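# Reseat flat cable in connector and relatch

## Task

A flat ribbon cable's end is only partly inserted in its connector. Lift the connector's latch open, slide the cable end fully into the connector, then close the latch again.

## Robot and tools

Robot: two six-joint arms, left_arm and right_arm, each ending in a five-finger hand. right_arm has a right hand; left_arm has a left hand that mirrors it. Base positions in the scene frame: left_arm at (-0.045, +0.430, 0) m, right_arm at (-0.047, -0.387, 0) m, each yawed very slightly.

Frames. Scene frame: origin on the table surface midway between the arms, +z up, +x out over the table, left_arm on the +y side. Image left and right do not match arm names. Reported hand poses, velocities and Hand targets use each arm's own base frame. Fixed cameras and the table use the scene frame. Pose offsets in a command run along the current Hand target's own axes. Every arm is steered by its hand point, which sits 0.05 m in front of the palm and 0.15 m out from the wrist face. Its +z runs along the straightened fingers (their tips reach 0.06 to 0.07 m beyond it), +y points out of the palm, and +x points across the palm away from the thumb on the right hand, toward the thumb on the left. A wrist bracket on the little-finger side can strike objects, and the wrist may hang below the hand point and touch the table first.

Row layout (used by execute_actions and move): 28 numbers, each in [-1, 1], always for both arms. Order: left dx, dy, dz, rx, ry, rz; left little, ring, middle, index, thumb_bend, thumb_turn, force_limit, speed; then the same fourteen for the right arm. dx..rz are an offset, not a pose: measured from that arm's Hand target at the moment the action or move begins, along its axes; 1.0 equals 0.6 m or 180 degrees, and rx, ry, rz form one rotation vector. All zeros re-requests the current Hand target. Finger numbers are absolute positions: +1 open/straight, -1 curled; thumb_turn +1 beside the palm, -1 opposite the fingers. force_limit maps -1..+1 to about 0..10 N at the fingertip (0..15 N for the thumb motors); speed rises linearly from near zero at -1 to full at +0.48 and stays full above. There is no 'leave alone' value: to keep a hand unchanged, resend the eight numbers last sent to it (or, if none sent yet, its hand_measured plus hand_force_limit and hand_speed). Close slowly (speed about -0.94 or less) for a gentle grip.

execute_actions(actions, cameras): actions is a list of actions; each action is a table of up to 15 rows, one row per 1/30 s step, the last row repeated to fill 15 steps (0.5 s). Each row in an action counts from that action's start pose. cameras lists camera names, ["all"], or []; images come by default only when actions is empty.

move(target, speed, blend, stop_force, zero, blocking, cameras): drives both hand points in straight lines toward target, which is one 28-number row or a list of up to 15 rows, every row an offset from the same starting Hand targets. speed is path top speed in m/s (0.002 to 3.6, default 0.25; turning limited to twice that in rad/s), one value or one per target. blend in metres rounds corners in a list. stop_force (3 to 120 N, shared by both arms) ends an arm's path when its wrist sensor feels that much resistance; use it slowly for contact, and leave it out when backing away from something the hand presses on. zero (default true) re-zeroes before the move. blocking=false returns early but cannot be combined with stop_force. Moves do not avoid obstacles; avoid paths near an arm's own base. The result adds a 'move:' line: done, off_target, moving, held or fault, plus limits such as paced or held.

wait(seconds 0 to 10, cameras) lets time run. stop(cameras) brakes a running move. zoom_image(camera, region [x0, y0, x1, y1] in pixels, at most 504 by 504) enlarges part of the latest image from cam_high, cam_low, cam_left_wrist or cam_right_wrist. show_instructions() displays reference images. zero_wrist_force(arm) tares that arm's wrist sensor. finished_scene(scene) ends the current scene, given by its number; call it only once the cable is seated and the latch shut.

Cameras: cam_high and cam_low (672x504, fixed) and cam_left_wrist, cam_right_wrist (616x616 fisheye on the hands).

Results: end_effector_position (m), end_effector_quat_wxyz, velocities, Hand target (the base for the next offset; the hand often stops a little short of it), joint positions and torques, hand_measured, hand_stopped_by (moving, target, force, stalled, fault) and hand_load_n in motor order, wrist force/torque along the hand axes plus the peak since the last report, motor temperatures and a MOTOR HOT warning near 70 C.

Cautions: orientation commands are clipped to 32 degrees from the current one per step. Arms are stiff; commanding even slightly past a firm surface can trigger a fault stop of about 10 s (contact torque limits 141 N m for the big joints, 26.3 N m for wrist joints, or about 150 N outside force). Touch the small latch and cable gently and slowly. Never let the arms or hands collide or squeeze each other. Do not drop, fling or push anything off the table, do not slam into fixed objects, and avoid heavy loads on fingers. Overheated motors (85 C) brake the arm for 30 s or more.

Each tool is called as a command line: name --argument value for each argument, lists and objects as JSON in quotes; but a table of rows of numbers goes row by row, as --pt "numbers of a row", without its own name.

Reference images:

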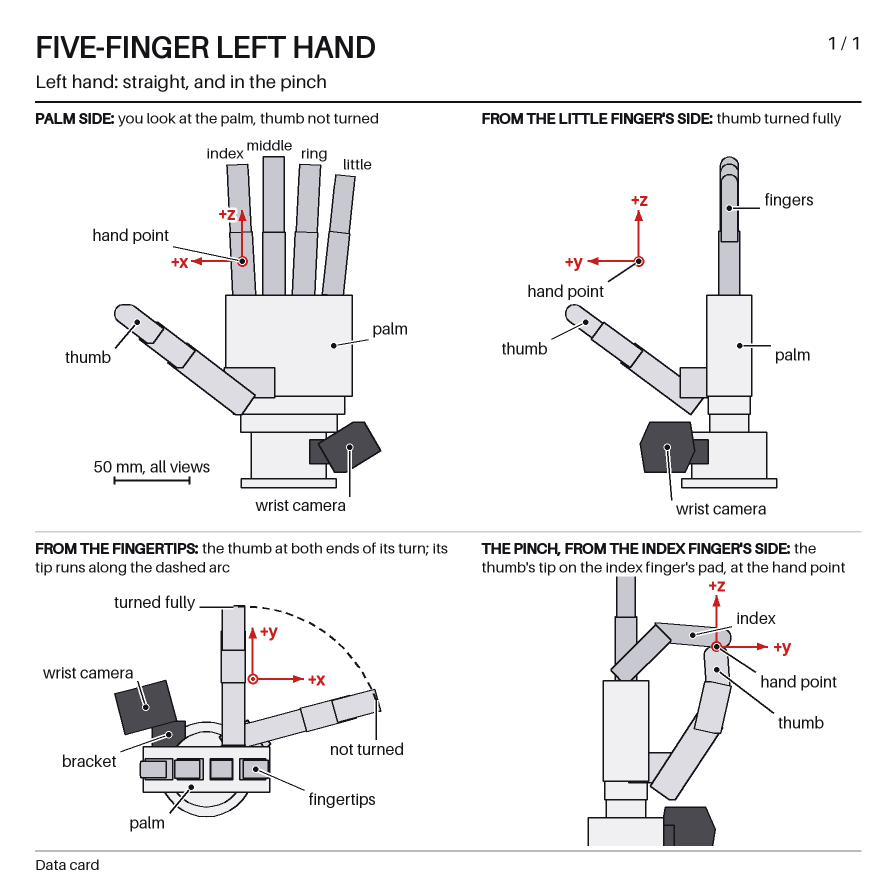

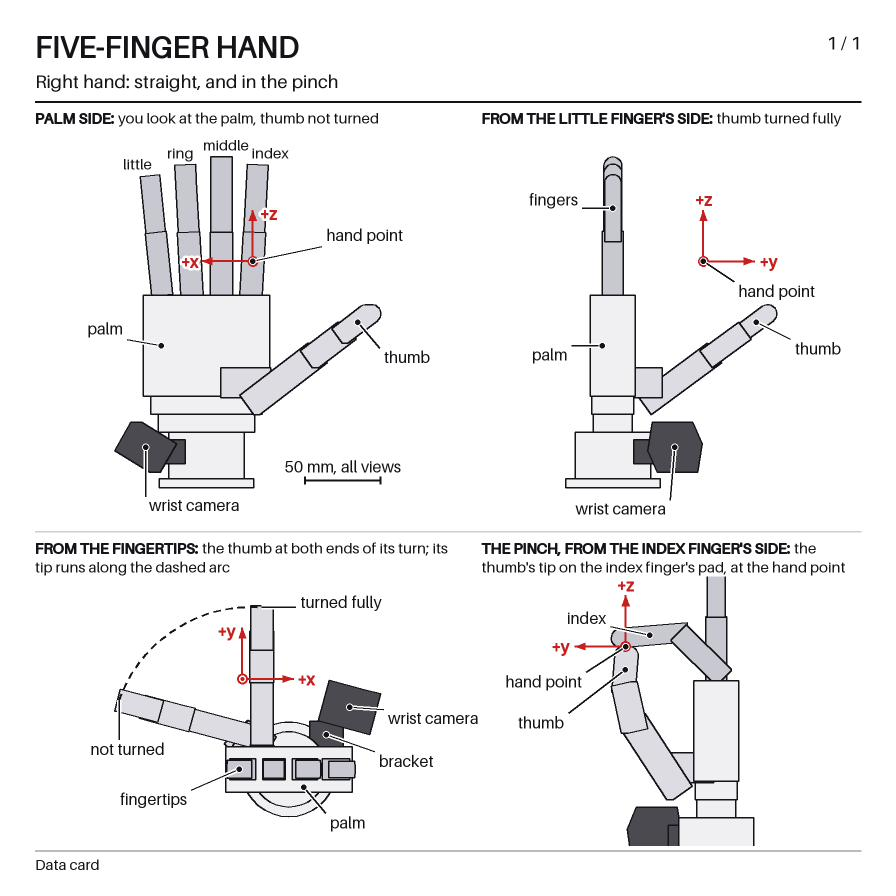

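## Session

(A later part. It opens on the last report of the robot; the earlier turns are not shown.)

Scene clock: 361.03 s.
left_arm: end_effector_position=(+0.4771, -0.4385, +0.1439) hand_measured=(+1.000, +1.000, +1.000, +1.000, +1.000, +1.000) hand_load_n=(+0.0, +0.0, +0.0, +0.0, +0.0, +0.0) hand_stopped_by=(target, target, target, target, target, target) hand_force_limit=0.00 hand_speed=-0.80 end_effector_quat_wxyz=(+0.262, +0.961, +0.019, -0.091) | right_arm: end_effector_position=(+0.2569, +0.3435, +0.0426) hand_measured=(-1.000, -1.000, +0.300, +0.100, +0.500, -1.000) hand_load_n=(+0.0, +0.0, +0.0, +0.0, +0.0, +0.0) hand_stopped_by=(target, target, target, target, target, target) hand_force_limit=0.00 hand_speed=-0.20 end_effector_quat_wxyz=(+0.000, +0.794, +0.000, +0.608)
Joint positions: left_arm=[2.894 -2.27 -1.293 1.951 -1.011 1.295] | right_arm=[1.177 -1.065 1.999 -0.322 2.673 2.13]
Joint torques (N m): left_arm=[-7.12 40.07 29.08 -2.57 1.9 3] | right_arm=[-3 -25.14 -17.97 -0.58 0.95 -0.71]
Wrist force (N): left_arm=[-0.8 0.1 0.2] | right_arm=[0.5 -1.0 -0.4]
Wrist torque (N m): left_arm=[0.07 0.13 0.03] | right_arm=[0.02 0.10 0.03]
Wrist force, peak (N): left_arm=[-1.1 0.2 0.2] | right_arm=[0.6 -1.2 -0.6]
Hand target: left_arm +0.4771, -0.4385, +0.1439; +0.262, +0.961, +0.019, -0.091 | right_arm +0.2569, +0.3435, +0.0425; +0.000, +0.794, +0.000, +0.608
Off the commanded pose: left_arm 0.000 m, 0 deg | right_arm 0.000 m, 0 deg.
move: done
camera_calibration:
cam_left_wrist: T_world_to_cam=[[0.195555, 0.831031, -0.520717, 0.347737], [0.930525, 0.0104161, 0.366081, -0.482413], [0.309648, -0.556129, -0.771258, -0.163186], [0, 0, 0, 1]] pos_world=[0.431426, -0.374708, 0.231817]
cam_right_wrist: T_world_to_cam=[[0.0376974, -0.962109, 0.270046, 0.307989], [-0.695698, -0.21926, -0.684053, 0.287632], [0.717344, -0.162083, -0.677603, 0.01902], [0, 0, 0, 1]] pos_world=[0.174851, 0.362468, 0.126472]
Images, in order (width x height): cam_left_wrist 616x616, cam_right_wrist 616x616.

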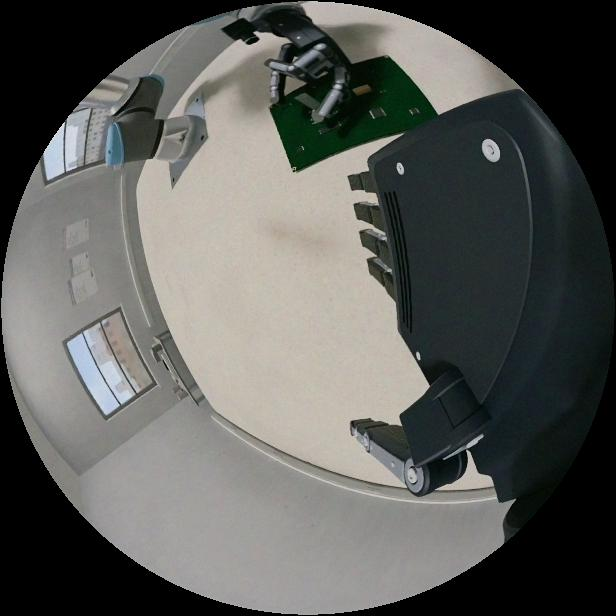

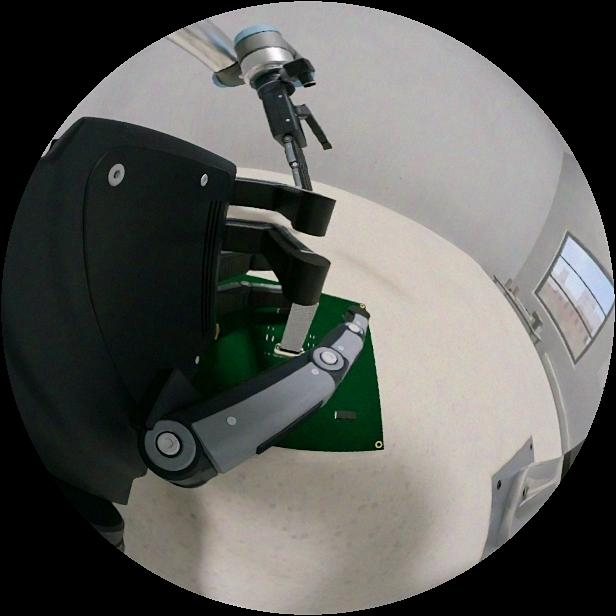

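move --target '[0,0,0,0,0,0,1,1,1,1,1,1,0,-0.8,-0.01456,-0.00167,-0.0002,0,0,0,-1,-1,0.3,0.1,0.5,-1,0.0,-0.2]' --speed 0.03 --stop_force 5

move --target '[0,0,0,0,0,0,1,1,1,1,1,1,0,-0.8,0,0,0,0,0,0,-1,-1,0.3,0.1,0.5,-0.75,0.0,-0.3]' --speed 0.03

move --target '[0,0,0,0,0,0,1,1,1,1,1,1,0,-0.8,0,0,0,0,0,0,-1,-1,0.3,0.1,0.0,-0.75,0.0,-0.3]' --speed 0.03 --cameras '["cam_left_wrist","cam_right_wrist"]'

zoom_image --camera "cam_right_wrist" --region '[240, 280, 340, 370]'

zoom_image --camera "cam_left_wrist" --region '[270, 50, 360, 130]'

Scene clock: 457.30 s.
left_arm: end_effector_position=(+0.4771, -0.4385, +0.1439) hand_measured=(+1.000, +1.000, +1.000, +1.000, +1.000, +1.000) hand_load_n=(+0.0, +0.0, +0.0, +0.0, -0.5, +0.0) hand_stopped_by=(target, target, target, target, target, target) hand_force_limit=0.00 hand_speed=-0.80 end_effector_quat_wxyz=(+0.262, +0.961, +0.019, -0.091) | right_arm: end_effector_position=(+0.2545, +0.3445, +0.0341) hand_measured=(-1.000, -1.000, +0.300, +0.100, +0.500, -1.000) hand_load_n=(+0.0, +0.0, +0.0, +0.0, +0.0, +0.0) hand_stopped_by=(target, target, target, target, target, target) hand_force_limit=0.00 hand_speed=-0.20 end_effector_quat_wxyz=(+0.000, +0.794, +0.000, +0.608)
Joint positions: left_arm=[2.894 -2.27 -1.293 1.951 -1.011 1.295] | right_arm=[1.184 -1.044 1.998 -0.334 2.678 2.139]
Joint torques (N m): left_arm=[-7.26 40.17 28.84 -2.43 1.92 2.97] | right_arm=[-9.49 -46.31 -10.61 2.22 0.01 -2.52]
Wrist force (N): left_arm=[-0.8 0.1 0.2] | right_arm=[0.5 -1.2 -0.5]
Wrist torque (N m): left_arm=[0.07 0.13 0.02] | right_arm=[-0.01 0.10 -0.17]
Wrist force, peak (N): left_arm=[-1.1 0.1 0.3] | right_arm=[0.5 -1.4 -0.6]
Hand target: left_arm +0.4771, -0.4385, +0.1439; +0.262, +0.961, +0.019, -0.091 | right_arm +0.2545, +0.3445, +0.0341; +0.000, +0.794, +0.000, +0.608
Off the commanded pose: left_arm 0.000 m, 0 deg | right_arm 0.000 m, 0 deg.
move: done

Scene clock: 457.80 s.
left_arm: end_effector_position=(+0.4771, -0.4385, +0.1439) hand_measured=(+1.000, +1.000, +1.000, +1.000, +1.000, +1.000) hand_load_n=(+0.0, +0.0, +0.0, +0.0, +0.0, +0.0) hand_stopped_by=(target, target, target, target, target, target) hand_force_limit=0.00 hand_speed=-0.80 end_effector_quat_wxyz=(+0.262, +0.961, +0.019, -0.091) | right_arm: end_effector_position=(+0.2545, +0.3445, +0.0341) hand_measured=(-1.000, -1.000, +0.300, +0.100, +0.500, -0.750) hand_load_n=(+0.0, +0.0, +0.0, +0.0, +0.0, +0.0) hand_stopped_by=(target, target, target, target, target, target) hand_force_limit=0.00 hand_speed=-0.30 end_effector_quat_wxyz=(+0.000, +0.794, +0.000, +0.608)
Joint positions: left_arm=[2.894 -2.27 -1.293 1.951 -1.011 1.295] | right_arm=[1.184 -1.044 1.998 -0.334 2.678 2.139]
Joint torques (N m): left_arm=[-6.55 39.74 28.37 -2.41 1.97 2.88] | right_arm=[-9.21 -46.89 -5.72 2.21 0.03 -2.53]
Wrist force (N): left_arm=[-0.9 0.3 0.0] | right_arm=[0.4 -0.8 -0.4]
Wrist torque (N m): left_arm=[0.11 0.14 0.01] | right_arm=[0.05 0.11 -0.17]
Wrist force, peak (N): left_arm=[-0.9 0.3 0.0] | right_arm=[0.5 -1.3 -0.7]
Hand target: left_arm +0.4771, -0.4385, +0.1439; +0.262, +0.961, +0.019, -0.091 | right_arm +0.2545, +0.3445, +0.0341; +0.000, +0.794, +0.000, +0.608
Off the commanded pose: left_arm 0.000 m, 0 deg | right_arm 0.000 m, 0 deg.
move: done

Scene clock: 458.57 s.
left_arm: end_effector_position=(+0.4771, -0.4385, +0.1439) hand_measured=(+1.000, +1.000, +1.000, +1.000, +1.000, +1.000) hand_load_n=(+0.0, +0.0, +0.0, +0.0, +0.0, +0.0) hand_stopped_by=(target, target, target, target, target, target) hand_force_limit=0.00 hand_speed=-0.80 end_effector_quat_wxyz=(+0.262, +0.961, +0.019, -0.091) | right_arm: end_effector_position=(+0.2545, +0.3445, +0.0341) hand_measured=(-1.000, -1.000, +0.300, +0.100, +0.000, -0.750) hand_load_n=(+0.0, +0.0, +0.0, +0.0, +0.0, +0.5) hand_stopped_by=(target, target, target, target, target, target) hand_force_limit=0.00 hand_speed=-0.30 end_effector_quat_wxyz=(+0.000, +0.794, +0.000, +0.608)
Joint positions: left_arm=[2.894 -2.27 -1.293 1.951 -1.011 1.295] | right_arm=[1.184 -1.044 1.998 -0.334 2.678 2.139]
Joint torques (N m): left_arm=[-6.28 40 28.84 -2.44 1.98 3] | right_arm=[-8.14 -46.61 -4.98 2.05 -0.19 -2.69]
Wrist force (N): left_arm=[-0.8 0.2 0.2] | right_arm=[0.5 -0.8 -0.6]
Wrist torque (N m): left_arm=[0.09 0.14 0.02] | right_arm=[0.07 0.10 -0.16]
Wrist force, peak (N): left_arm=[-1.0 0.4 0.4] | right_arm=[0.5 -1.2 -0.4]
Hand target: left_arm +0.4771, -0.4385, +0.1439; +0.262, +0.961, +0.019, -0.091 | right_arm +0.2545, +0.3445, +0.0341; +0.000, +0.794, +0.000, +0.608
Off the commanded pose: left_arm 0.000 m, 0 deg | right_arm 0.000 m, 0 deg.
move: done
camera_calibration:
cam_left_wrist: T_world_to_cam=[[0.195555, 0.831031, -0.520717, 0.347737], [0.930525, 0.0104161, 0.366081, -0.482413], [0.309648, -0.556129, -0.771258, -0.163186], [0, 0, 0, 1]] pos_world=[0.431426, -0.374708, 0.231817]
cam_right_wrist: T_world_to_cam=[[0.0376974, -0.962109, 0.270046, 0.311337], [-0.695698, -0.21926, -0.684053, 0.280367], [0.717344, -0.162083, -0.677603, 0.0151441], [0, 0, 0, 1]] pos_world=[0.172451, 0.363468, 0.117972]
Images, in order (width x height): cam_left_wrist 616x616, cam_right_wrist 616x616.

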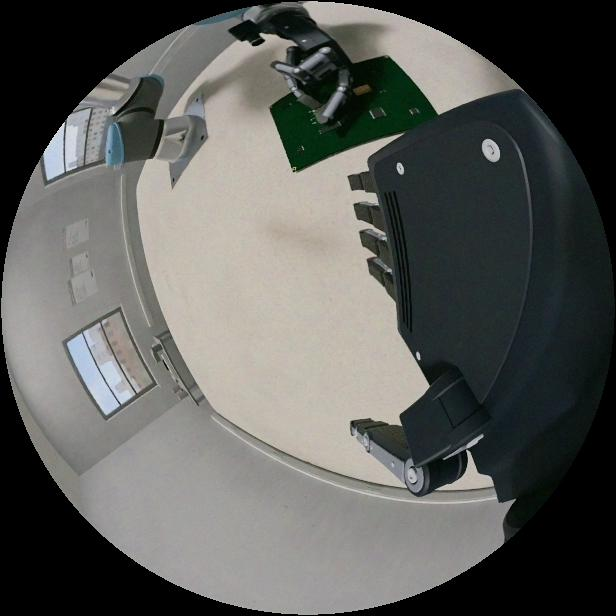

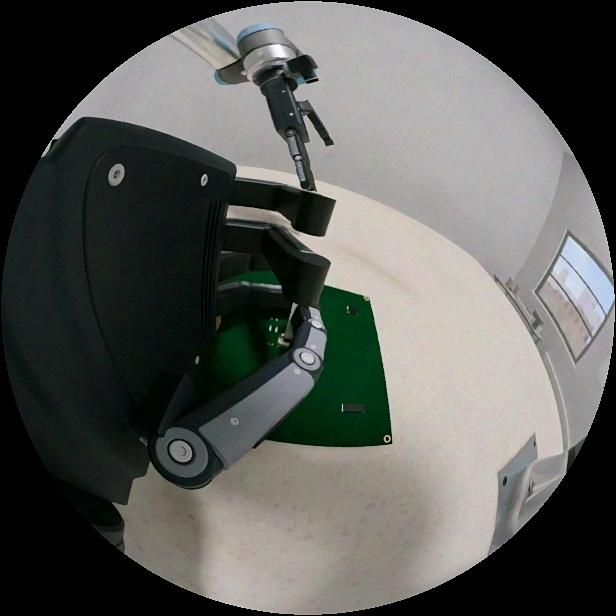

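Scaled by 5.040 from the camera's 616x616 image, which has a finer 880x880 frame.

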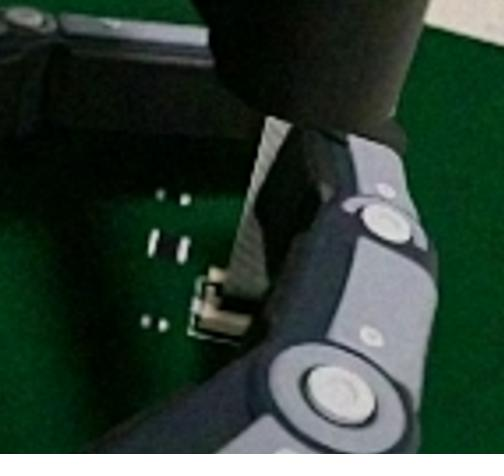

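Scaled by 5.600 from the camera's 616x616 image, which has a finer 880x880 frame.

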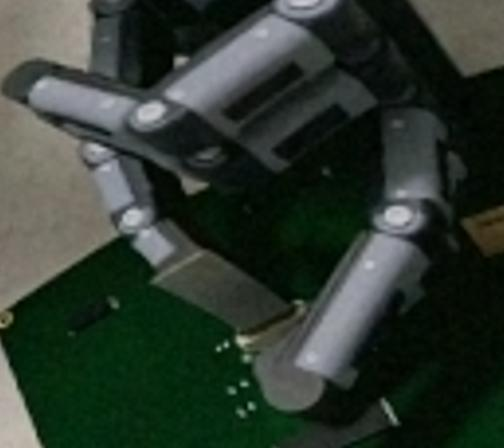

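move --target '[0,0,0,0,0,0,1,1,1,1,1,1,0,-0.8,0,0,0,0,0,0,-1,-1,0.3,-0.6,0.0,-0.75,0.2,-0.93]' --speed 0.05

move --target '[0,0,0,0,0,0,1,1,1,1,1,1,0,-0.8,-0.0064,0,0.00173,0,0,0,-1,-1,0.3,-0.6,0.0,-0.75,0.2,-0.93]' --speed 0.004 --stop_force 8 --cameras '["cam_left_wrist","cam_right_wrist"]'

zoom_image --camera "cam_right_wrist" --region '[240, 280, 340, 370]'

zoom_image --camera "cam_left_wrist" --region '[270, 50, 360, 130]'

Scene clock: 466.23 s.
left_arm: end_effector_position=(+0.4771, -0.4385, +0.1439) hand_measured=(+1.000, +1.000, +1.000, +1.000, +1.000, +1.000) hand_load_n=(+0.0, +0.0, +0.0, +0.0, +0.0, +0.0) hand_stopped_by=(target, target, target, target, target, target) hand_force_limit=0.00 hand_speed=-0.80 end_effector_quat_wxyz=(+0.262, +0.961, +0.019, -0.091) | right_arm: end_effector_position=(+0.2545, +0.3445, +0.0341) hand_measured=(-1.000, -1.000, +0.300, -0.226, +0.000, -0.750) hand_load_n=(+0.0, +0.0, +0.0, +8.5, +1.5, +0.0) hand_stopped_by=(target, target, target, force, target, target) hand_force_limit=0.20 hand_speed=-0.93 end_effector_quat_wxyz=(+0.000, +0.794, +0.000, +0.608)
Joint positions: left_arm=[2.894 -2.27 -1.293 1.951 -1.011 1.295] | right_arm=[1.184 -1.044 1.998 -0.334 2.678 2.139]
Joint torques (N m): left_arm=[-5.92 40.41 27.81 -2.43 1.88 2.98] | right_arm=[-7.91 -46.43 -5.61 1.52 0.03 -2.52]
Wrist force (N): left_arm=[-0.9 0.2 0.2] | right_arm=[0.5 -1.1 -0.3]
Wrist torque (N m): left_arm=[0.09 0.15 0.02] | right_arm=[0.04 0.12 -0.16]
Wrist force, peak (N): left_arm=[-1.2 0.3 0.1] | right_arm=[0.3 -1.4 -0.3]
Hand target: left_arm +0.4771, -0.4385, +0.1439; +0.262, +0.961, +0.019, -0.091 | right_arm +0.2545, +0.3445, +0.0341; +0.000, +0.794, +0.000, +0.608
Off the commanded pose: left_arm 0.000 m, 0 deg | right_arm 0.000 m, 0 deg.
move: done

Scene clock: 467.80 s.
left_arm: end_effector_position=(+0.4771, -0.4385, +0.1439) hand_measured=(+1.000, +1.000, +1.000, +1.000, +1.000, +1.000) hand_load_n=(+0.0, +0.0, +0.0, +0.0, +0.0, +0.0) hand_stopped_by=(target, target, target, target, target, target) hand_force_limit=0.00 hand_speed=-0.80 end_effector_quat_wxyz=(+0.262, +0.961, +0.019, -0.091) | right_arm: end_effector_position=(+0.2545, +0.3445, +0.0301) hand_measured=(-1.000, -1.000, +0.300, -0.226, +0.000, -0.750) hand_load_n=(+0.0, +0.0, +0.0, +8.5, +1.0, -1.0) hand_stopped_by=(target, target, target, force, target, target) hand_force_limit=0.20 hand_speed=-0.93 end_effector_quat_wxyz=(+0.000, +0.794, +0.000, +0.608)
Joint positions: left_arm=[2.894 -2.27 -1.293 1.951 -1.011 1.295] | right_arm=[1.184 -1.035 1.999 -0.344 2.678 2.139]
Joint torques (N m): left_arm=[-6.06 40.65 28.86 -2.4 1.88 3.06] | right_arm=[-7.51 -37.03 -2.2 2.11 -0.08 -2.57]
Wrist force (N): left_arm=[-1.1 0.1 0.0] | right_arm=[3.7 -0.1 -1.2]
Wrist torque (N m): left_arm=[0.09 0.17 0.00] | right_arm=[0.06 0.14 -0.16]
Wrist force, peak (N): left_arm=[-1.1 0.1 0.2] | right_arm=[4.2 -0.2 -1.1]
Hand target: left_arm +0.4771, -0.4385, +0.1439; +0.262, +0.961, +0.019, -0.091 | right_arm +0.2545, +0.3445, +0.0301; +0.000, +0.794, +0.000, +0.608
Off the commanded pose: left_arm 0.000 m, 0 deg | right_arm 0.000 m, 0 deg.
move: done
camera_calibration:
cam_left_wrist: T_world_to_cam=[[0.195555, 0.831031, -0.520717, 0.347737], [0.930525, 0.0104161, 0.366081, -0.482413], [0.309648, -0.556129, -0.771258, -0.163186], [0, 0, 0, 1]] pos_world=[0.431426, -0.374708, 0.231817]
cam_right_wrist: T_world_to_cam=[[0.0376946, -0.962072, 0.270177, 0.31239], [-0.695709, -0.219349, -0.684014, 0.27766], [0.717334, -0.162181, -0.677591, 0.0124695], [0, 0, 0, 1]] pos_world=[0.172451, 0.363468, 0.113972]
Images, in order (width x height): cam_left_wrist 616x616, cam_right_wrist 616x616.

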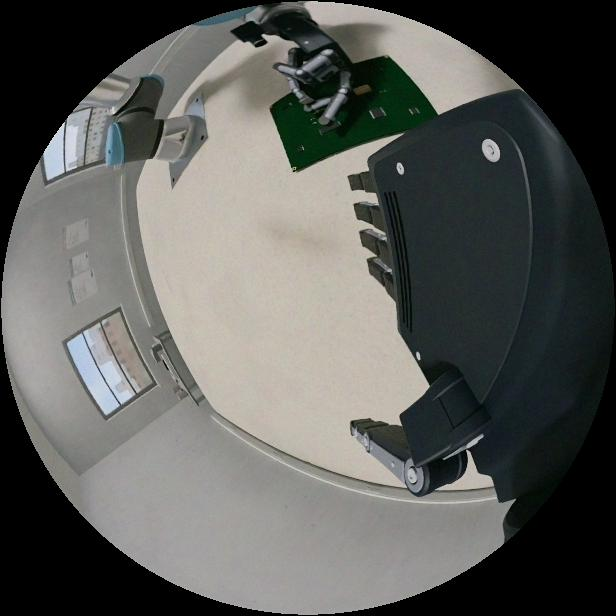

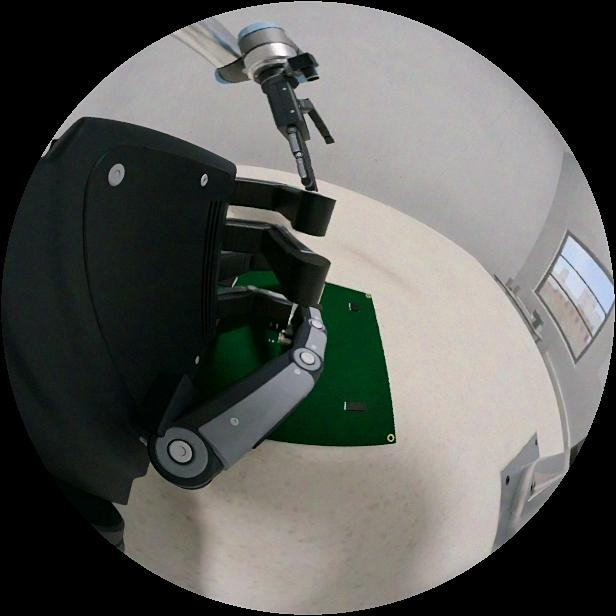

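Scaled by 5.040 from the camera's 616x616 image, which has a finer 880x880 frame.

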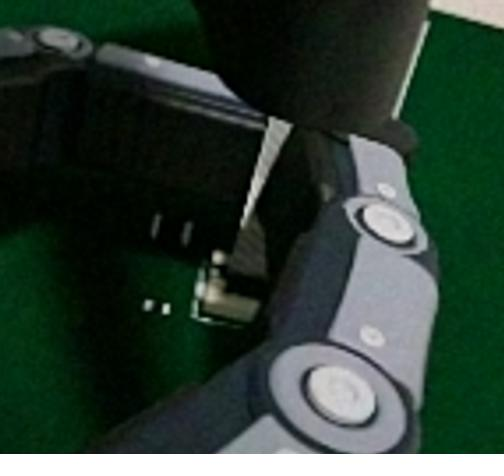

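Scaled by 5.600 from the camera's 616x616 image, which has a finer 880x880 frame.

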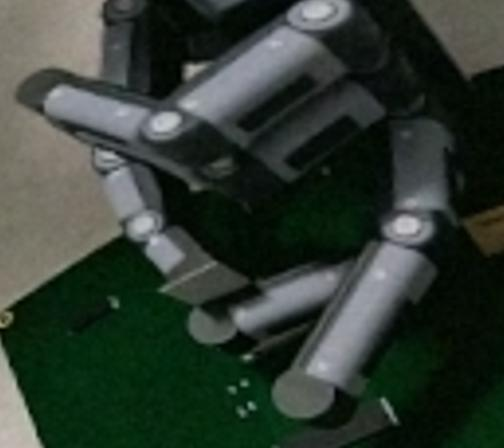

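move --target '[0,0,0,0,0,0,1,1,1,1,1,1,0,-0.8,0,0,0,0,0,0,-1,-1,0.3,0.05,0.0,-0.75,0.0,-0.6]' --speed 0.02

move --target '[0,0,0,0,0,0,1,1,1,1,1,1,0,-0.8,0,0,0,0,0,0,-1,-1,0.3,0.05,0.5,-0.75,0.0,-0.2]' --speed 0.02

move --target '[0,0,0,0,0,0,1,1,1,1,1,1,0,-0.8,0.0198,0,-0.0053,0,0,0,-1,-1,0.3,0.1,0.5,-1,0.0,-0.2]' --speed 0.05 --cameras '["cam_left_wrist","cam_right_wrist"]'

zoom_image --camera "cam_right_wrist" --region '[260, 290, 340, 360]'

zoom_image --camera "cam_right_wrist" --region '[270, 325, 310, 360]'

zoom_image --camera "cam_left_wrist" --region '[270, 50, 360, 130]'

Scene clock: 479.47 s.
left_arm: end_effector_position=(+0.4771, -0.4385, +0.1439) hand_measured=(+1.000, +1.000, +1.000, +1.000, +1.000, +1.000) hand_load_n=(+0.0, +0.0, +0.0, +0.0, +0.0, +0.0) hand_stopped_by=(target, target, target, target, target, target) hand_force_limit=0.00 hand_speed=-0.80 end_effector_quat_wxyz=(+0.262, +0.961, +0.019, -0.091) | right_arm: end_effector_position=(+0.2545, +0.3445, +0.0301) hand_measured=(-1.000, -1.000, +0.300, +0.050, +0.000, -0.750) hand_load_n=(+0.0, +0.0, +0.0, +0.0, +0.0, -2.0) hand_stopped_by=(target, target, target, target, target, target) hand_force_limit=0.00 hand_speed=-0.60 end_effector_quat_wxyz=(+0.000, +0.794, +0.000, +0.608)
Joint positions: left_arm=[2.894 -2.27 -1.293 1.951 -1.011 1.295] | right_arm=[1.184 -1.036 1.999 -0.344 2.678 2.139]
Joint torques (N m): left_arm=[-6.46 40.45 27.84 -2.17 1.72 3.01] | right_arm=[-6.87 -46.24 -13.16 1.73 0.14 -2.07]
Wrist force (N): left_arm=[-0.7 0.0 -0.1] | right_arm=[2.6 -0.6 -0.5]
Wrist torque (N m): left_arm=[0.08 0.10 0.03] | right_arm=[0.03 0.11 -0.16]
Wrist force, peak (N): left_arm=[-1.2 0.1 0.2] | right_arm=[4.4 -0.1 -1.5]
Hand target: left_arm +0.4771, -0.4385, +0.1439; +0.262, +0.961, +0.019, -0.091 | right_arm +0.2545, +0.3445, +0.0301; +0.000, +0.794, +0.000, +0.608
Off the commanded pose: left_arm 0.000 m, 0 deg | right_arm 0.000 m, 0 deg.
move: done

Scene clock: 480.20 s.
left_arm: end_effector_position=(+0.4771, -0.4385, +0.1439) hand_measured=(+1.000, +1.000, +1.000, +1.000, +1.000, +1.000) hand_load_n=(+0.0, +0.0, +0.0, +0.0, +0.0, +0.0) hand_stopped_by=(target, target, target, target, target, target) hand_force_limit=0.00 hand_speed=-0.80 end_effector_quat_wxyz=(+0.262, +0.961, +0.019, -0.091) | right_arm: end_effector_position=(+0.2545, +0.3445, +0.0301) hand_measured=(-1.000, -1.000, +0.300, +0.050, +0.500, -0.750) hand_load_n=(+0.0, +0.0, +0.0, +0.5, +0.0, +0.0) hand_stopped_by=(target, target, target, target, target, target) hand_force_limit=0.00 hand_speed=-0.20 end_effector_quat_wxyz=(+0.000, +0.794, +0.000, +0.608)
Joint positions: left_arm=[2.894 -2.27 -1.293 1.951 -1.011 1.295] | right_arm=[1.184 -1.036 1.999 -0.344 2.678 2.139]
Joint torques (N m): left_arm=[-6.16 40.91 28.64 -2.13 1.68 2.82] | right_arm=[-8.85 -44.8 -14.17 1.86 -0.03 -2.01]
Wrist force (N): left_arm=[-0.8 0.0 -0.1] | right_arm=[0.3 -0.9 -0.7]
Wrist torque (N m): left_arm=[0.08 0.13 0.03] | right_arm=[0.05 0.14 -0.16]
Wrist force, peak (N): left_arm=[-1.1 0.2 0.2] | right_arm=[2.4 -1.5 -1.0]
Hand target: left_arm +0.4771, -0.4385, +0.1439; +0.262, +0.961, +0.019, -0.091 | right_arm +0.2545, +0.3445, +0.0301; +0.000, +0.794, +0.000, +0.608
Off the commanded pose: left_arm 0.000 m, 0 deg | right_arm 0.000 m, 0 deg.
move: done

Scene clock: 480.93 s.
left_arm: end_effector_position=(+0.4771, -0.4385, +0.1439) hand_measured=(+1.000, +1.000, +1.000, +1.000, +1.000, +1.000) hand_load_n=(+0.0, +0.0, +0.0, +0.0, +0.0, +0.0) hand_stopped_by=(target, target, target, target, target, target) hand_force_limit=0.00 hand_speed=-0.80 end_effector_quat_wxyz=(+0.262, +0.961, +0.019, -0.091) | right_arm: end_effector_position=(+0.2545, +0.3445, +0.0426) hand_measured=(-1.000, -1.000, +0.300, +0.100, +0.500, -1.000) hand_load_n=(+0.0, +0.0, +0.0, +0.0, +0.0, +0.5) hand_stopped_by=(target, target, target, target, target, target) hand_force_limit=0.00 hand_speed=-0.20 end_effector_quat_wxyz=(+0.000, +0.794, +0.000, +0.609) end_effector_velocity=(+0.000, +0.000, -0.002) end_effector_angular_velocity=(+0.001, -0.001, -0.001)
Joint positions: left_arm=[2.894 -2.27 -1.293 1.951 -1.011 1.295] | right_arm=[1.184 -1.062 1.995 -0.314 2.678 2.139]
Joint velocities: left_arm=[within noise] | right_arm=[0 0.003 0.002 -0.007 0.001 0]
Joint torques (N m): left_arm=[-6.24 41.11 27.65 -2.09 1.83 2.96] | right_arm=[-8.58 -22.01 -14.21 -0.81 -0.39 -0.63]
Wrist force (N): left_arm=[-1.0 0.3 0.1] | right_arm=[0.1 -0.8 -0.5]
Wrist torque (N m): left_arm=[0.12 0.16 0.01] | right_arm=[0.05 0.16 -0.17]
Wrist force, peak (N): left_arm=[-1.0 0.0 0.4] | right_arm=[0.4 -1.4 -0.6]
Hand target: left_arm +0.4771, -0.4385, +0.1439; +0.262, +0.961, +0.019, -0.091 | right_arm +0.2545, +0.3445, +0.0424; +0.000, +0.794, +0.000, +0.608
Off the commanded pose: left_arm 0.000 m, 0 deg | right_arm 0.000 m, 0 deg.
move: done
camera_calibration:
cam_left_wrist: T_world_to_cam=[[0.195555, 0.831031, -0.520717, 0.347737], [0.930525, 0.0104161, 0.366081, -0.482413], [0.309648, -0.556129, -0.771258, -0.163186], [0, 0, 0, 1]] pos_world=[0.431426, -0.374708, 0.231817]
cam_right_wrist: T_world_to_cam=[[0.0376628, -0.962148, 0.269913, 0.309175], [-0.695639, -0.219155, -0.684147, 0.286167], [0.717403, -0.161995, -0.677562, 0.0208725], [0, 0, 0, 1]] pos_world=[0.172451, 0.363568, 0.126473]
Images, in order (width x height): cam_left_wrist 616x616, cam_right_wrist 616x616.

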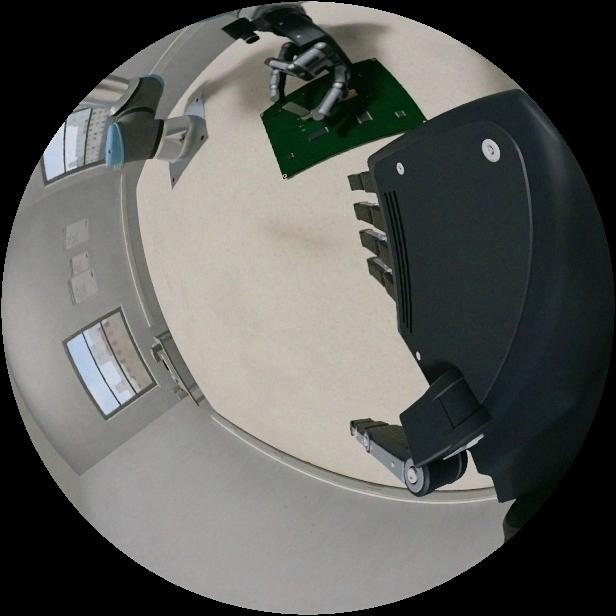

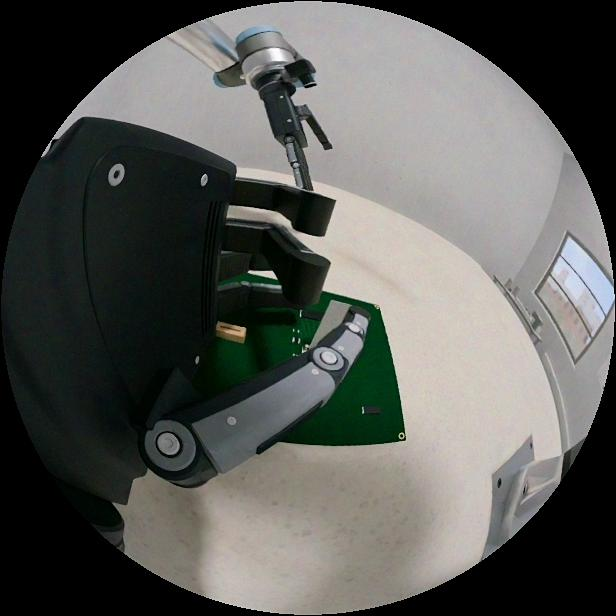

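Scaled by 6.300 from the camera's 616x616 image, which has a finer 880x880 frame.

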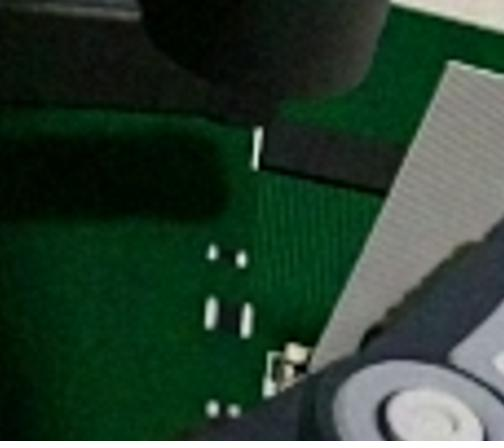

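Scaled by 12.600 from the camera's 616x616 image, which has a finer 880x880 frame.

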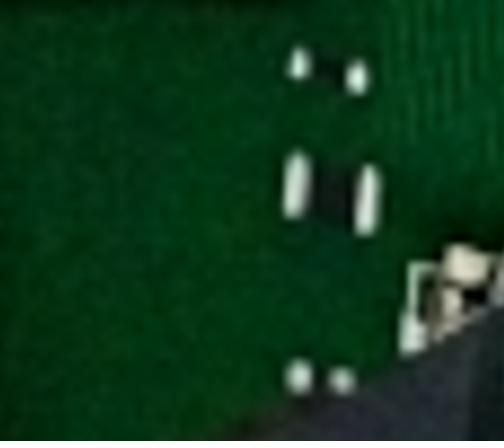

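Scaled by 5.600 from the camera's 616x616 image, which has a finer 880x880 frame.

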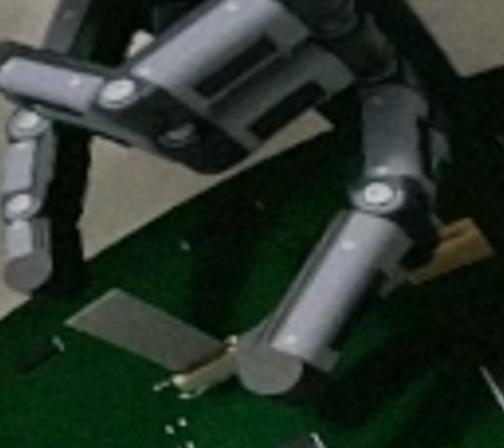

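move --target '[0,0,0,0,0,0,1,1,1,1,1,1,0,-0.8,0.1127,0,-0.0302,0,0,0,-1,-1,0.3,0.1,0.5,-1,0.0,-0.2]' --speed 0.06 --cameras '["cam_left_wrist","cam_right_wrist"]'

move --target '[0,0,0,0,0,0,1,1,1,1,1,1,0,-0.8,0,-0.1,0,0,0,0,-1,-1,-1,-0.99,1,1,-0.1,0.2]' --speed 0.1 --cameras '["cam_left_wrist","cam_right_wrist"]'

zoom_image --camera "cam_right_wrist" --region '[280, 330, 380, 420]'

zoom_image --camera "cam_left_wrist" --region '[270, 75, 340, 135]'

Scene clock: 494.47 s.
left_arm: end_effector_position=(+0.4771, -0.4385, +0.1439) hand_measured=(+1.000, +1.000, +1.000, +1.000, +1.000, +1.000) hand_load_n=(+0.0, +0.0, +0.0, +0.0, +0.0, +0.0) hand_stopped_by=(target, target, target, target, target, target) hand_force_limit=0.00 hand_speed=-0.80 end_effector_quat_wxyz=(+0.262, +0.961, +0.019, -0.091) | right_arm: end_effector_position=(+0.2546, +0.3446, +0.1125) hand_measured=(-1.000, -1.000, +0.300, +0.100, +0.500, -1.000) hand_load_n=(+0.5, +0.0, +0.0, +0.0, +0.0, +0.0) hand_stopped_by=(target, target, target, target, target, target) hand_force_limit=0.00 hand_speed=-0.20 end_effector_quat_wxyz=(+0.000, +0.794, +0.000, +0.609)
Joint positions: left_arm=[2.894 -2.27 -1.293 1.951 -1.011 1.295] | right_arm=[1.184 -1.196 1.953 -0.139 2.678 2.138]
Joint torques (N m): left_arm=[-5.99 41.45 29 -2.11 1.76 2.95] | right_arm=[-10.66 -17.94 -4.61 -0.44 -0.42 3.26]
Wrist force (N): left_arm=[-0.9 0.2 0.2] | right_arm=[0.2 -0.7 -0.6]
Wrist torque (N m): left_arm=[0.09 0.14 0.02] | right_arm=[0.08 0.15 -0.08]
Wrist force, peak (N): left_arm=[-1.1 0.2 0.2] | right_arm=[1.4 -0.8 -0.9]
Hand target: left_arm +0.4771, -0.4385, +0.1439; +0.262, +0.961, +0.019, -0.091 | right_arm +0.2545, +0.3445, +0.1124; +0.000, +0.794, +0.000, +0.608
Off the commanded pose: left_arm 0.000 m, 0 deg | right_arm 0.000 m, 0 deg.
move: done
camera_calibration:
cam_left_wrist: T_world_to_cam=[[0.195555, 0.831031, -0.520717, 0.347737], [0.930525, 0.0104161, 0.366081, -0.482413], [0.309648, -0.556129, -0.771258, -0.163186], [0, 0, 0, 1]] pos_world=[0.431426, -0.374708, 0.231817]
cam_right_wrist: T_world_to_cam=[[0.0376469, -0.962189, 0.269769, 0.29035], [-0.69558, -0.219056, -0.684239, 0.33403], [0.717462, -0.161887, -0.677526, 0.0681059], [0, 0, 0, 1]] pos_world=[0.172551, 0.363568, 0.196373]
Images, in order (width x height): cam_left_wrist 616x616, cam_right_wrist 616x616.

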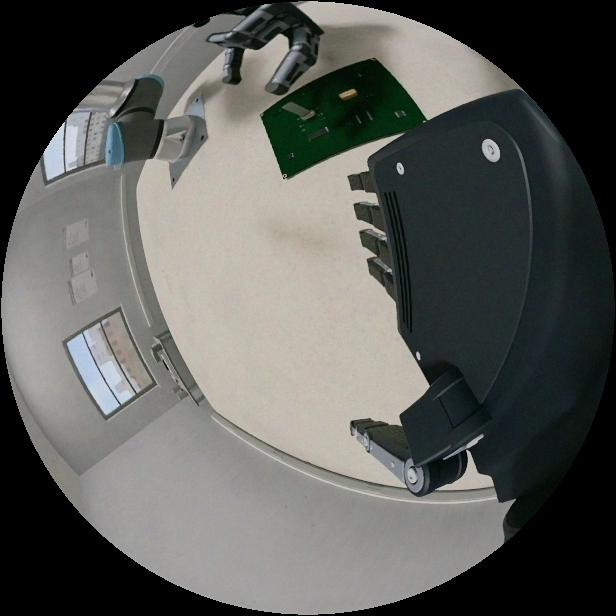

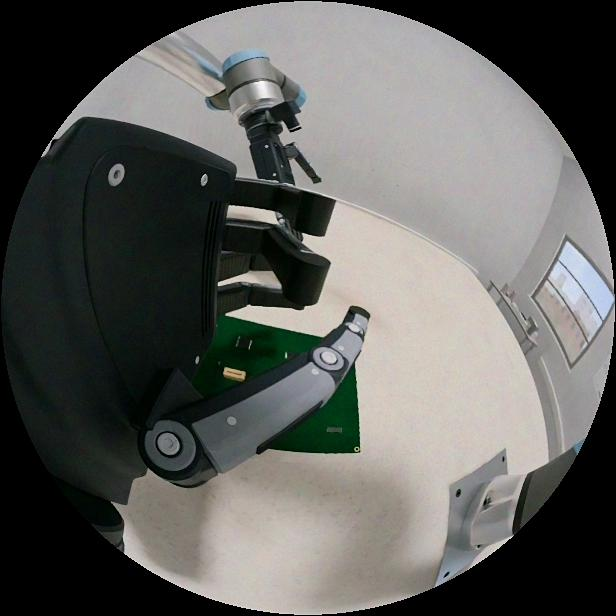

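Scene clock: 495.63 s.
left_arm: end_effector_position=(+0.4771, -0.4385, +0.1439) hand_measured=(+1.000, +1.000, +1.000, +1.000, +1.000, +1.000) hand_load_n=(+0.0, +0.0, +0.0, +0.0, +0.0, +0.0) hand_stopped_by=(target, target, target, target, target, target) hand_force_limit=0.00 hand_speed=-0.80 end_effector_quat_wxyz=(+0.262, +0.961, +0.019, -0.091) | right_arm: end_effector_position=(+0.2545, +0.4045, +0.1124) hand_measured=(-1.000, -1.000, -1.000, -0.990, +1.000, +1.000) hand_load_n=(+0.0, +0.0, +0.0, +0.0, +0.0, +0.0) hand_stopped_by=(target, target, target, target, target, target) hand_force_limit=-0.10 hand_speed=0.20 end_effector_quat_wxyz=(+0.000, +0.794, +0.000, +0.608)
Joint positions: left_arm=[2.894 -2.27 -1.293 1.951 -1.011 1.295] | right_arm=[1.235 -1.064 1.754 -0.006 2.719 2.211]
Joint torques (N m): left_arm=[-6.21 41.27 28.1 -2.21 1.89 2.97] | right_arm=[-10.38 -42.95 -21.26 1.87 -0.37 -2.67]
Wrist force (N): left_arm=[-0.6 0.2 0.2] | right_arm=[0.3 -0.6 -0.2]
Wrist torque (N m): left_arm=[0.09 0.10 0.03] | right_arm=[0.06 0.15 -0.08]
Wrist force, peak (N): left_arm=[-1.1 0.3 0.1] | right_arm=[0.6 -1.6 -0.3]
Hand target: left_arm +0.4771, -0.4385, +0.1439; +0.262, +0.961, +0.019, -0.091 | right_arm +0.2546, +0.4045, +0.1124; +0.000, +0.794, +0.000, +0.608
Off the commanded pose: left_arm 0.000 m, 0 deg | right_arm 0.000 m, 0 deg.
move: done
camera_calibration:
cam_left_wrist: T_world_to_cam=[[0.195555, 0.831031, -0.520717, 0.347737], [0.930525, 0.0104161, 0.366081, -0.482413], [0.309648, -0.556129, -0.771258, -0.163186], [0, 0, 0, 1]] pos_world=[0.431426, -0.374708, 0.231817]
cam_right_wrist: T_world_to_cam=[[0.0376974, -0.962109, 0.270046, 0.347919], [-0.695698, -0.21926, -0.684053, 0.347084], [0.717344, -0.162083, -0.677603, 0.0779255], [0, 0, 0, 1]] pos_world=[0.172451, 0.423468, 0.196272]
Images, in order (width x height): cam_left_wrist 616x616, cam_right_wrist 616x616.

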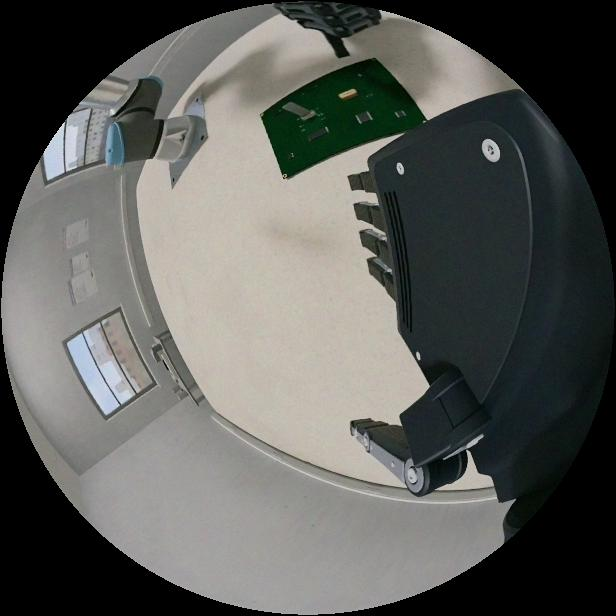

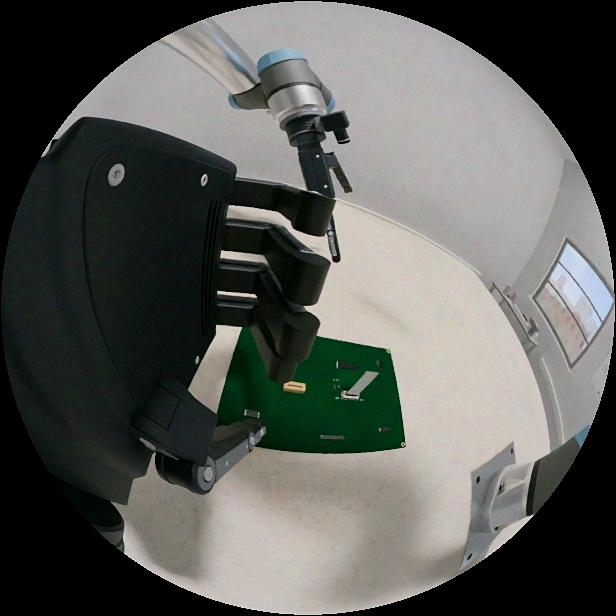

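Scaled by 5.040 from the camera's 616x616 image, which has a finer 880x880 frame.

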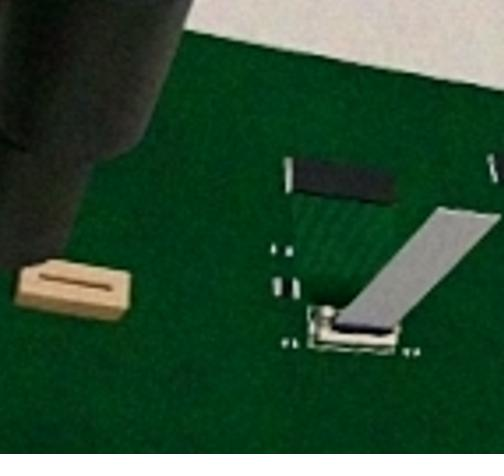

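Scaled by 7.200 from the camera's 616x616 image, which has a finer 880x880 frame.

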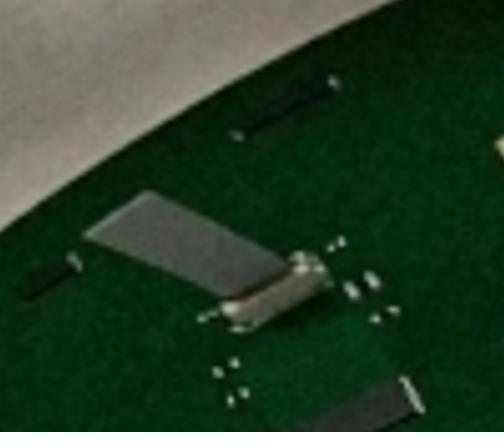

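zoom_image --camera "cam_right_wrist" --region '[335, 380, 375, 410]'

Scaled by 12.600 from the camera's 616x616 image, which has a finer 880x880 frame.

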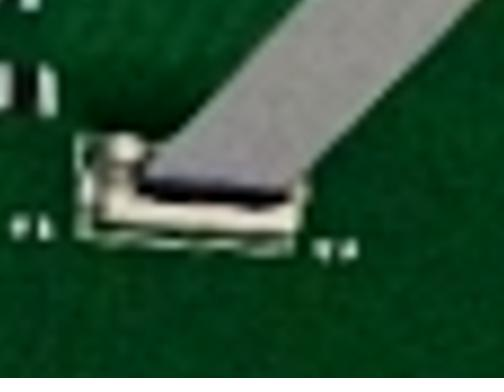

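zoom_image --camera "cam_right_wrist" --region '[343, 388, 363, 403]'

Scaled by 25.200 from the camera's 616x616 image, which has a finer 880x880 frame.

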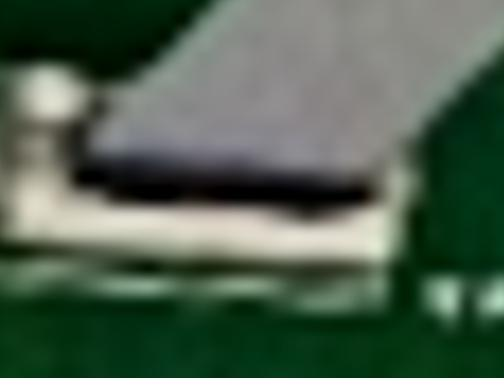

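move --target '[0,0,0,0,0,0,1,1,1,1,1,1,0,-0.8,0.0004,0.1292,0.0016,0,0,0,-1,-1,0.3,0.1,0.5,-1,-0.1,0.2]' --speed 0.1

move --target '[0,0,0,0,0,0,1,1,1,1,1,1,0,-0.8,-0.1127,0,0.0302,0,0,0,-1,-1,0.3,0.1,0.5,-1,-0.1,0.2]' --speed 0.05 --cameras '["cam_left_wrist","cam_right_wrist"]'

zoom_image --camera "cam_right_wrist" --region '[260, 290, 340, 360]'

zoom_image --camera "cam_right_wrist" --region '[270, 325, 310, 360]'

zoom_image --camera "cam_left_wrist" --region '[260, 50, 350, 130]'

Scene clock: 551.20 s.
left_arm: end_effector_position=(+0.4771, -0.4385, +0.1439) hand_measured=(+1.000, +1.000, +1.000, +1.000, +1.000, +1.000) hand_load_n=(+0.0, +0.0, +0.0, +0.0, +0.0, +0.0) hand_stopped_by=(target, target, target, target, target, target) hand_force_limit=0.00 hand_speed=-0.80 end_effector_quat_wxyz=(+0.262, +0.961, +0.019, -0.091) | right_arm: end_effector_position=(+0.2556, +0.3270, +0.1125) hand_measured=(-1.000, -1.000, +0.300, +0.100, +0.500, -1.000) hand_load_n=(+0.0, +0.0, +0.0, +0.0, +0.0, +0.0) hand_stopped_by=(target, target, target, target, target, target) hand_force_limit=-0.10 hand_speed=0.20 end_effector_quat_wxyz=(+0.000, +0.794, +0.000, +0.608)
Joint positions: left_arm=[2.894 -2.27 -1.293 1.951 -1.011 1.295] | right_arm=[1.163 -1.236 2.01 -0.178 2.661 2.113]
Joint torques (N m): left_arm=[-6.75 42.1 28.14 -2.02 1.83 3.06] | right_arm=[7.63 -27.4 -7.29 0.71 1.72 2.97]
Wrist force (N): left_arm=[-1.0 0.1 0.1] | right_arm=[0.6 -0.8 -0.6]
Wrist torque (N m): left_arm=[0.08 0.16 0.01] | right_arm=[0.07 0.09 -0.13]
Wrist force, peak (N): left_arm=[-1.1 0.0 0.3] | right_arm=[0.9 -1.3 -0.3]
Hand target: left_arm +0.4771, -0.4385, +0.1439; +0.262, +0.961, +0.019, -0.091 | right_arm +0.2555, +0.3270, +0.1124; +0.000, +0.794, +0.000, +0.608
Off the commanded pose: left_arm 0.000 m, 0 deg | right_arm 0.000 m, 0 deg.
move: done

Scene clock: 552.93 s.
left_arm: end_effector_position=(+0.4771, -0.4385, +0.1439) hand_measured=(+1.000, +1.000, +1.000, +1.000, +1.000, +1.000) hand_load_n=(+0.0, +0.0, +0.0, +0.0, +0.0, +0.0) hand_stopped_by=(target, target, target, target, target, target) hand_force_limit=0.00 hand_speed=-0.80 end_effector_quat_wxyz=(+0.262, +0.961, +0.019, -0.091) | right_arm: end_effector_position=(+0.2554, +0.3269, +0.0423) hand_measured=(-1.000, -1.000, +0.300, +0.100, +0.500, -1.000) hand_load_n=(+0.0, +0.0, +0.0, -0.5, +0.0, +0.0) hand_stopped_by=(target, target, target, target, target, target) hand_force_limit=-0.10 hand_speed=0.20 end_effector_quat_wxyz=(+0.000, +0.794, +0.000, +0.608)
Joint positions: left_arm=[2.894 -2.27 -1.293 1.951 -1.011 1.295] | right_arm=[1.164 -1.095 2.053 -0.361 2.661 2.113]
Joint torques (N m): left_arm=[-6.79 41.64 28.23 -1.91 1.84 2.95] | right_arm=[9.98 -44.24 -16.33 2.42 2.14 -2.51]
Wrist force (N): left_arm=[-0.5 0.1 -0.1] | right_arm=[0.7 -1.3 -0.5]
Wrist torque (N m): left_arm=[0.10 0.08 0.04] | right_arm=[0.01 0.08 -0.17]
Wrist force, peak (N): left_arm=[-1.0 0.3 0.1] | right_arm=[1.4 -1.1 -0.8]
Hand target: left_arm +0.4771, -0.4385, +0.1439; +0.262, +0.961, +0.019, -0.091 | right_arm +0.2555, +0.3270, +0.0424; +0.000, +0.794, +0.000, +0.608
Off the commanded pose: left_arm 0.000 m, 0 deg | right_arm 0.000 m, 0 deg.
move: done
camera_calibration:
cam_left_wrist: T_world_to_cam=[[0.195555, 0.831031, -0.520717, 0.347737], [0.930525, 0.0104161, 0.366081, -0.482413], [0.309648, -0.556129, -0.771258, -0.163186], [0, 0, 0, 1]] pos_world=[0.431426, -0.374708, 0.231817]
cam_right_wrist: T_world_to_cam=[[0.0377105, -0.962032, 0.270321, 0.292088], [-0.695769, -0.219448, -0.683921, 0.282873], [0.717275, -0.16229, -0.677627, 0.0172165], [0, 0, 0, 1]] pos_world=[0.173451, 0.345868, 0.126172]
Images, in order (width x height): cam_left_wrist 616x616, cam_right_wrist 616x616.

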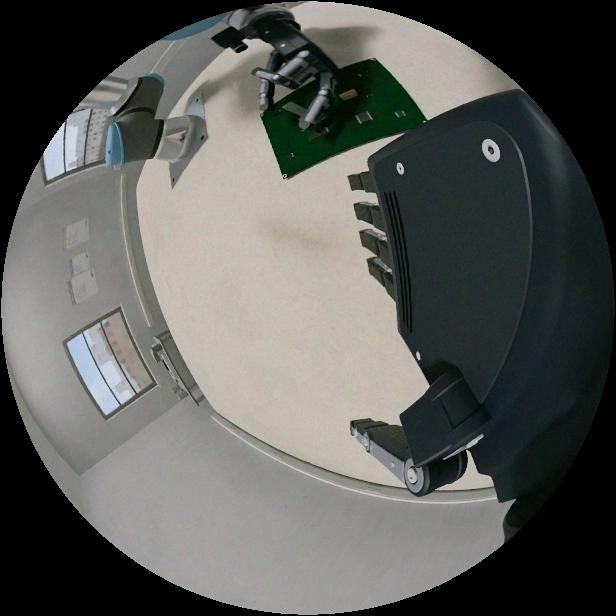

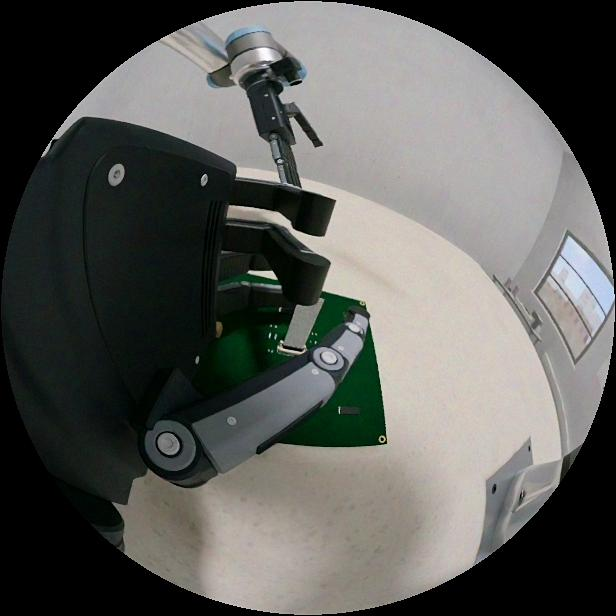

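Scaled by 6.300 from the camera's 616x616 image, which has a finer 880x880 frame.

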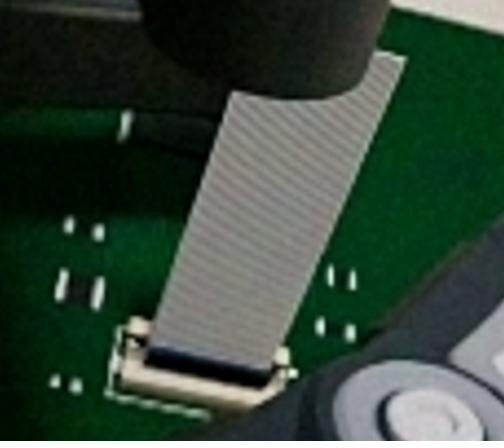

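Scaled by 12.600 from the camera's 616x616 image, which has a finer 880x880 frame.

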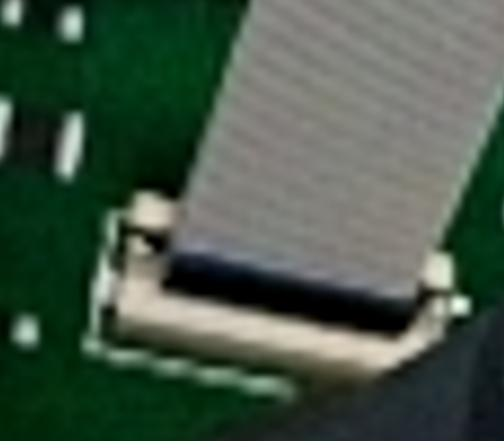

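Scaled by 5.600 from the camera's 616x616 image, which has a finer 880x880 frame.

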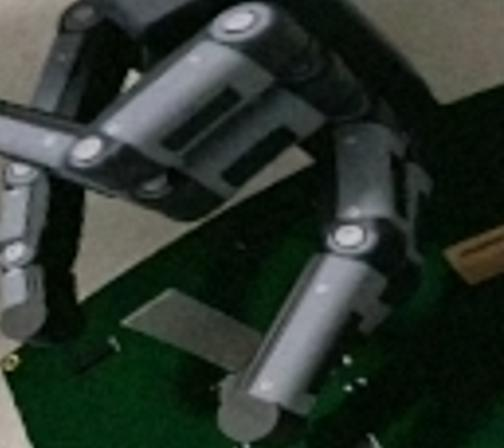

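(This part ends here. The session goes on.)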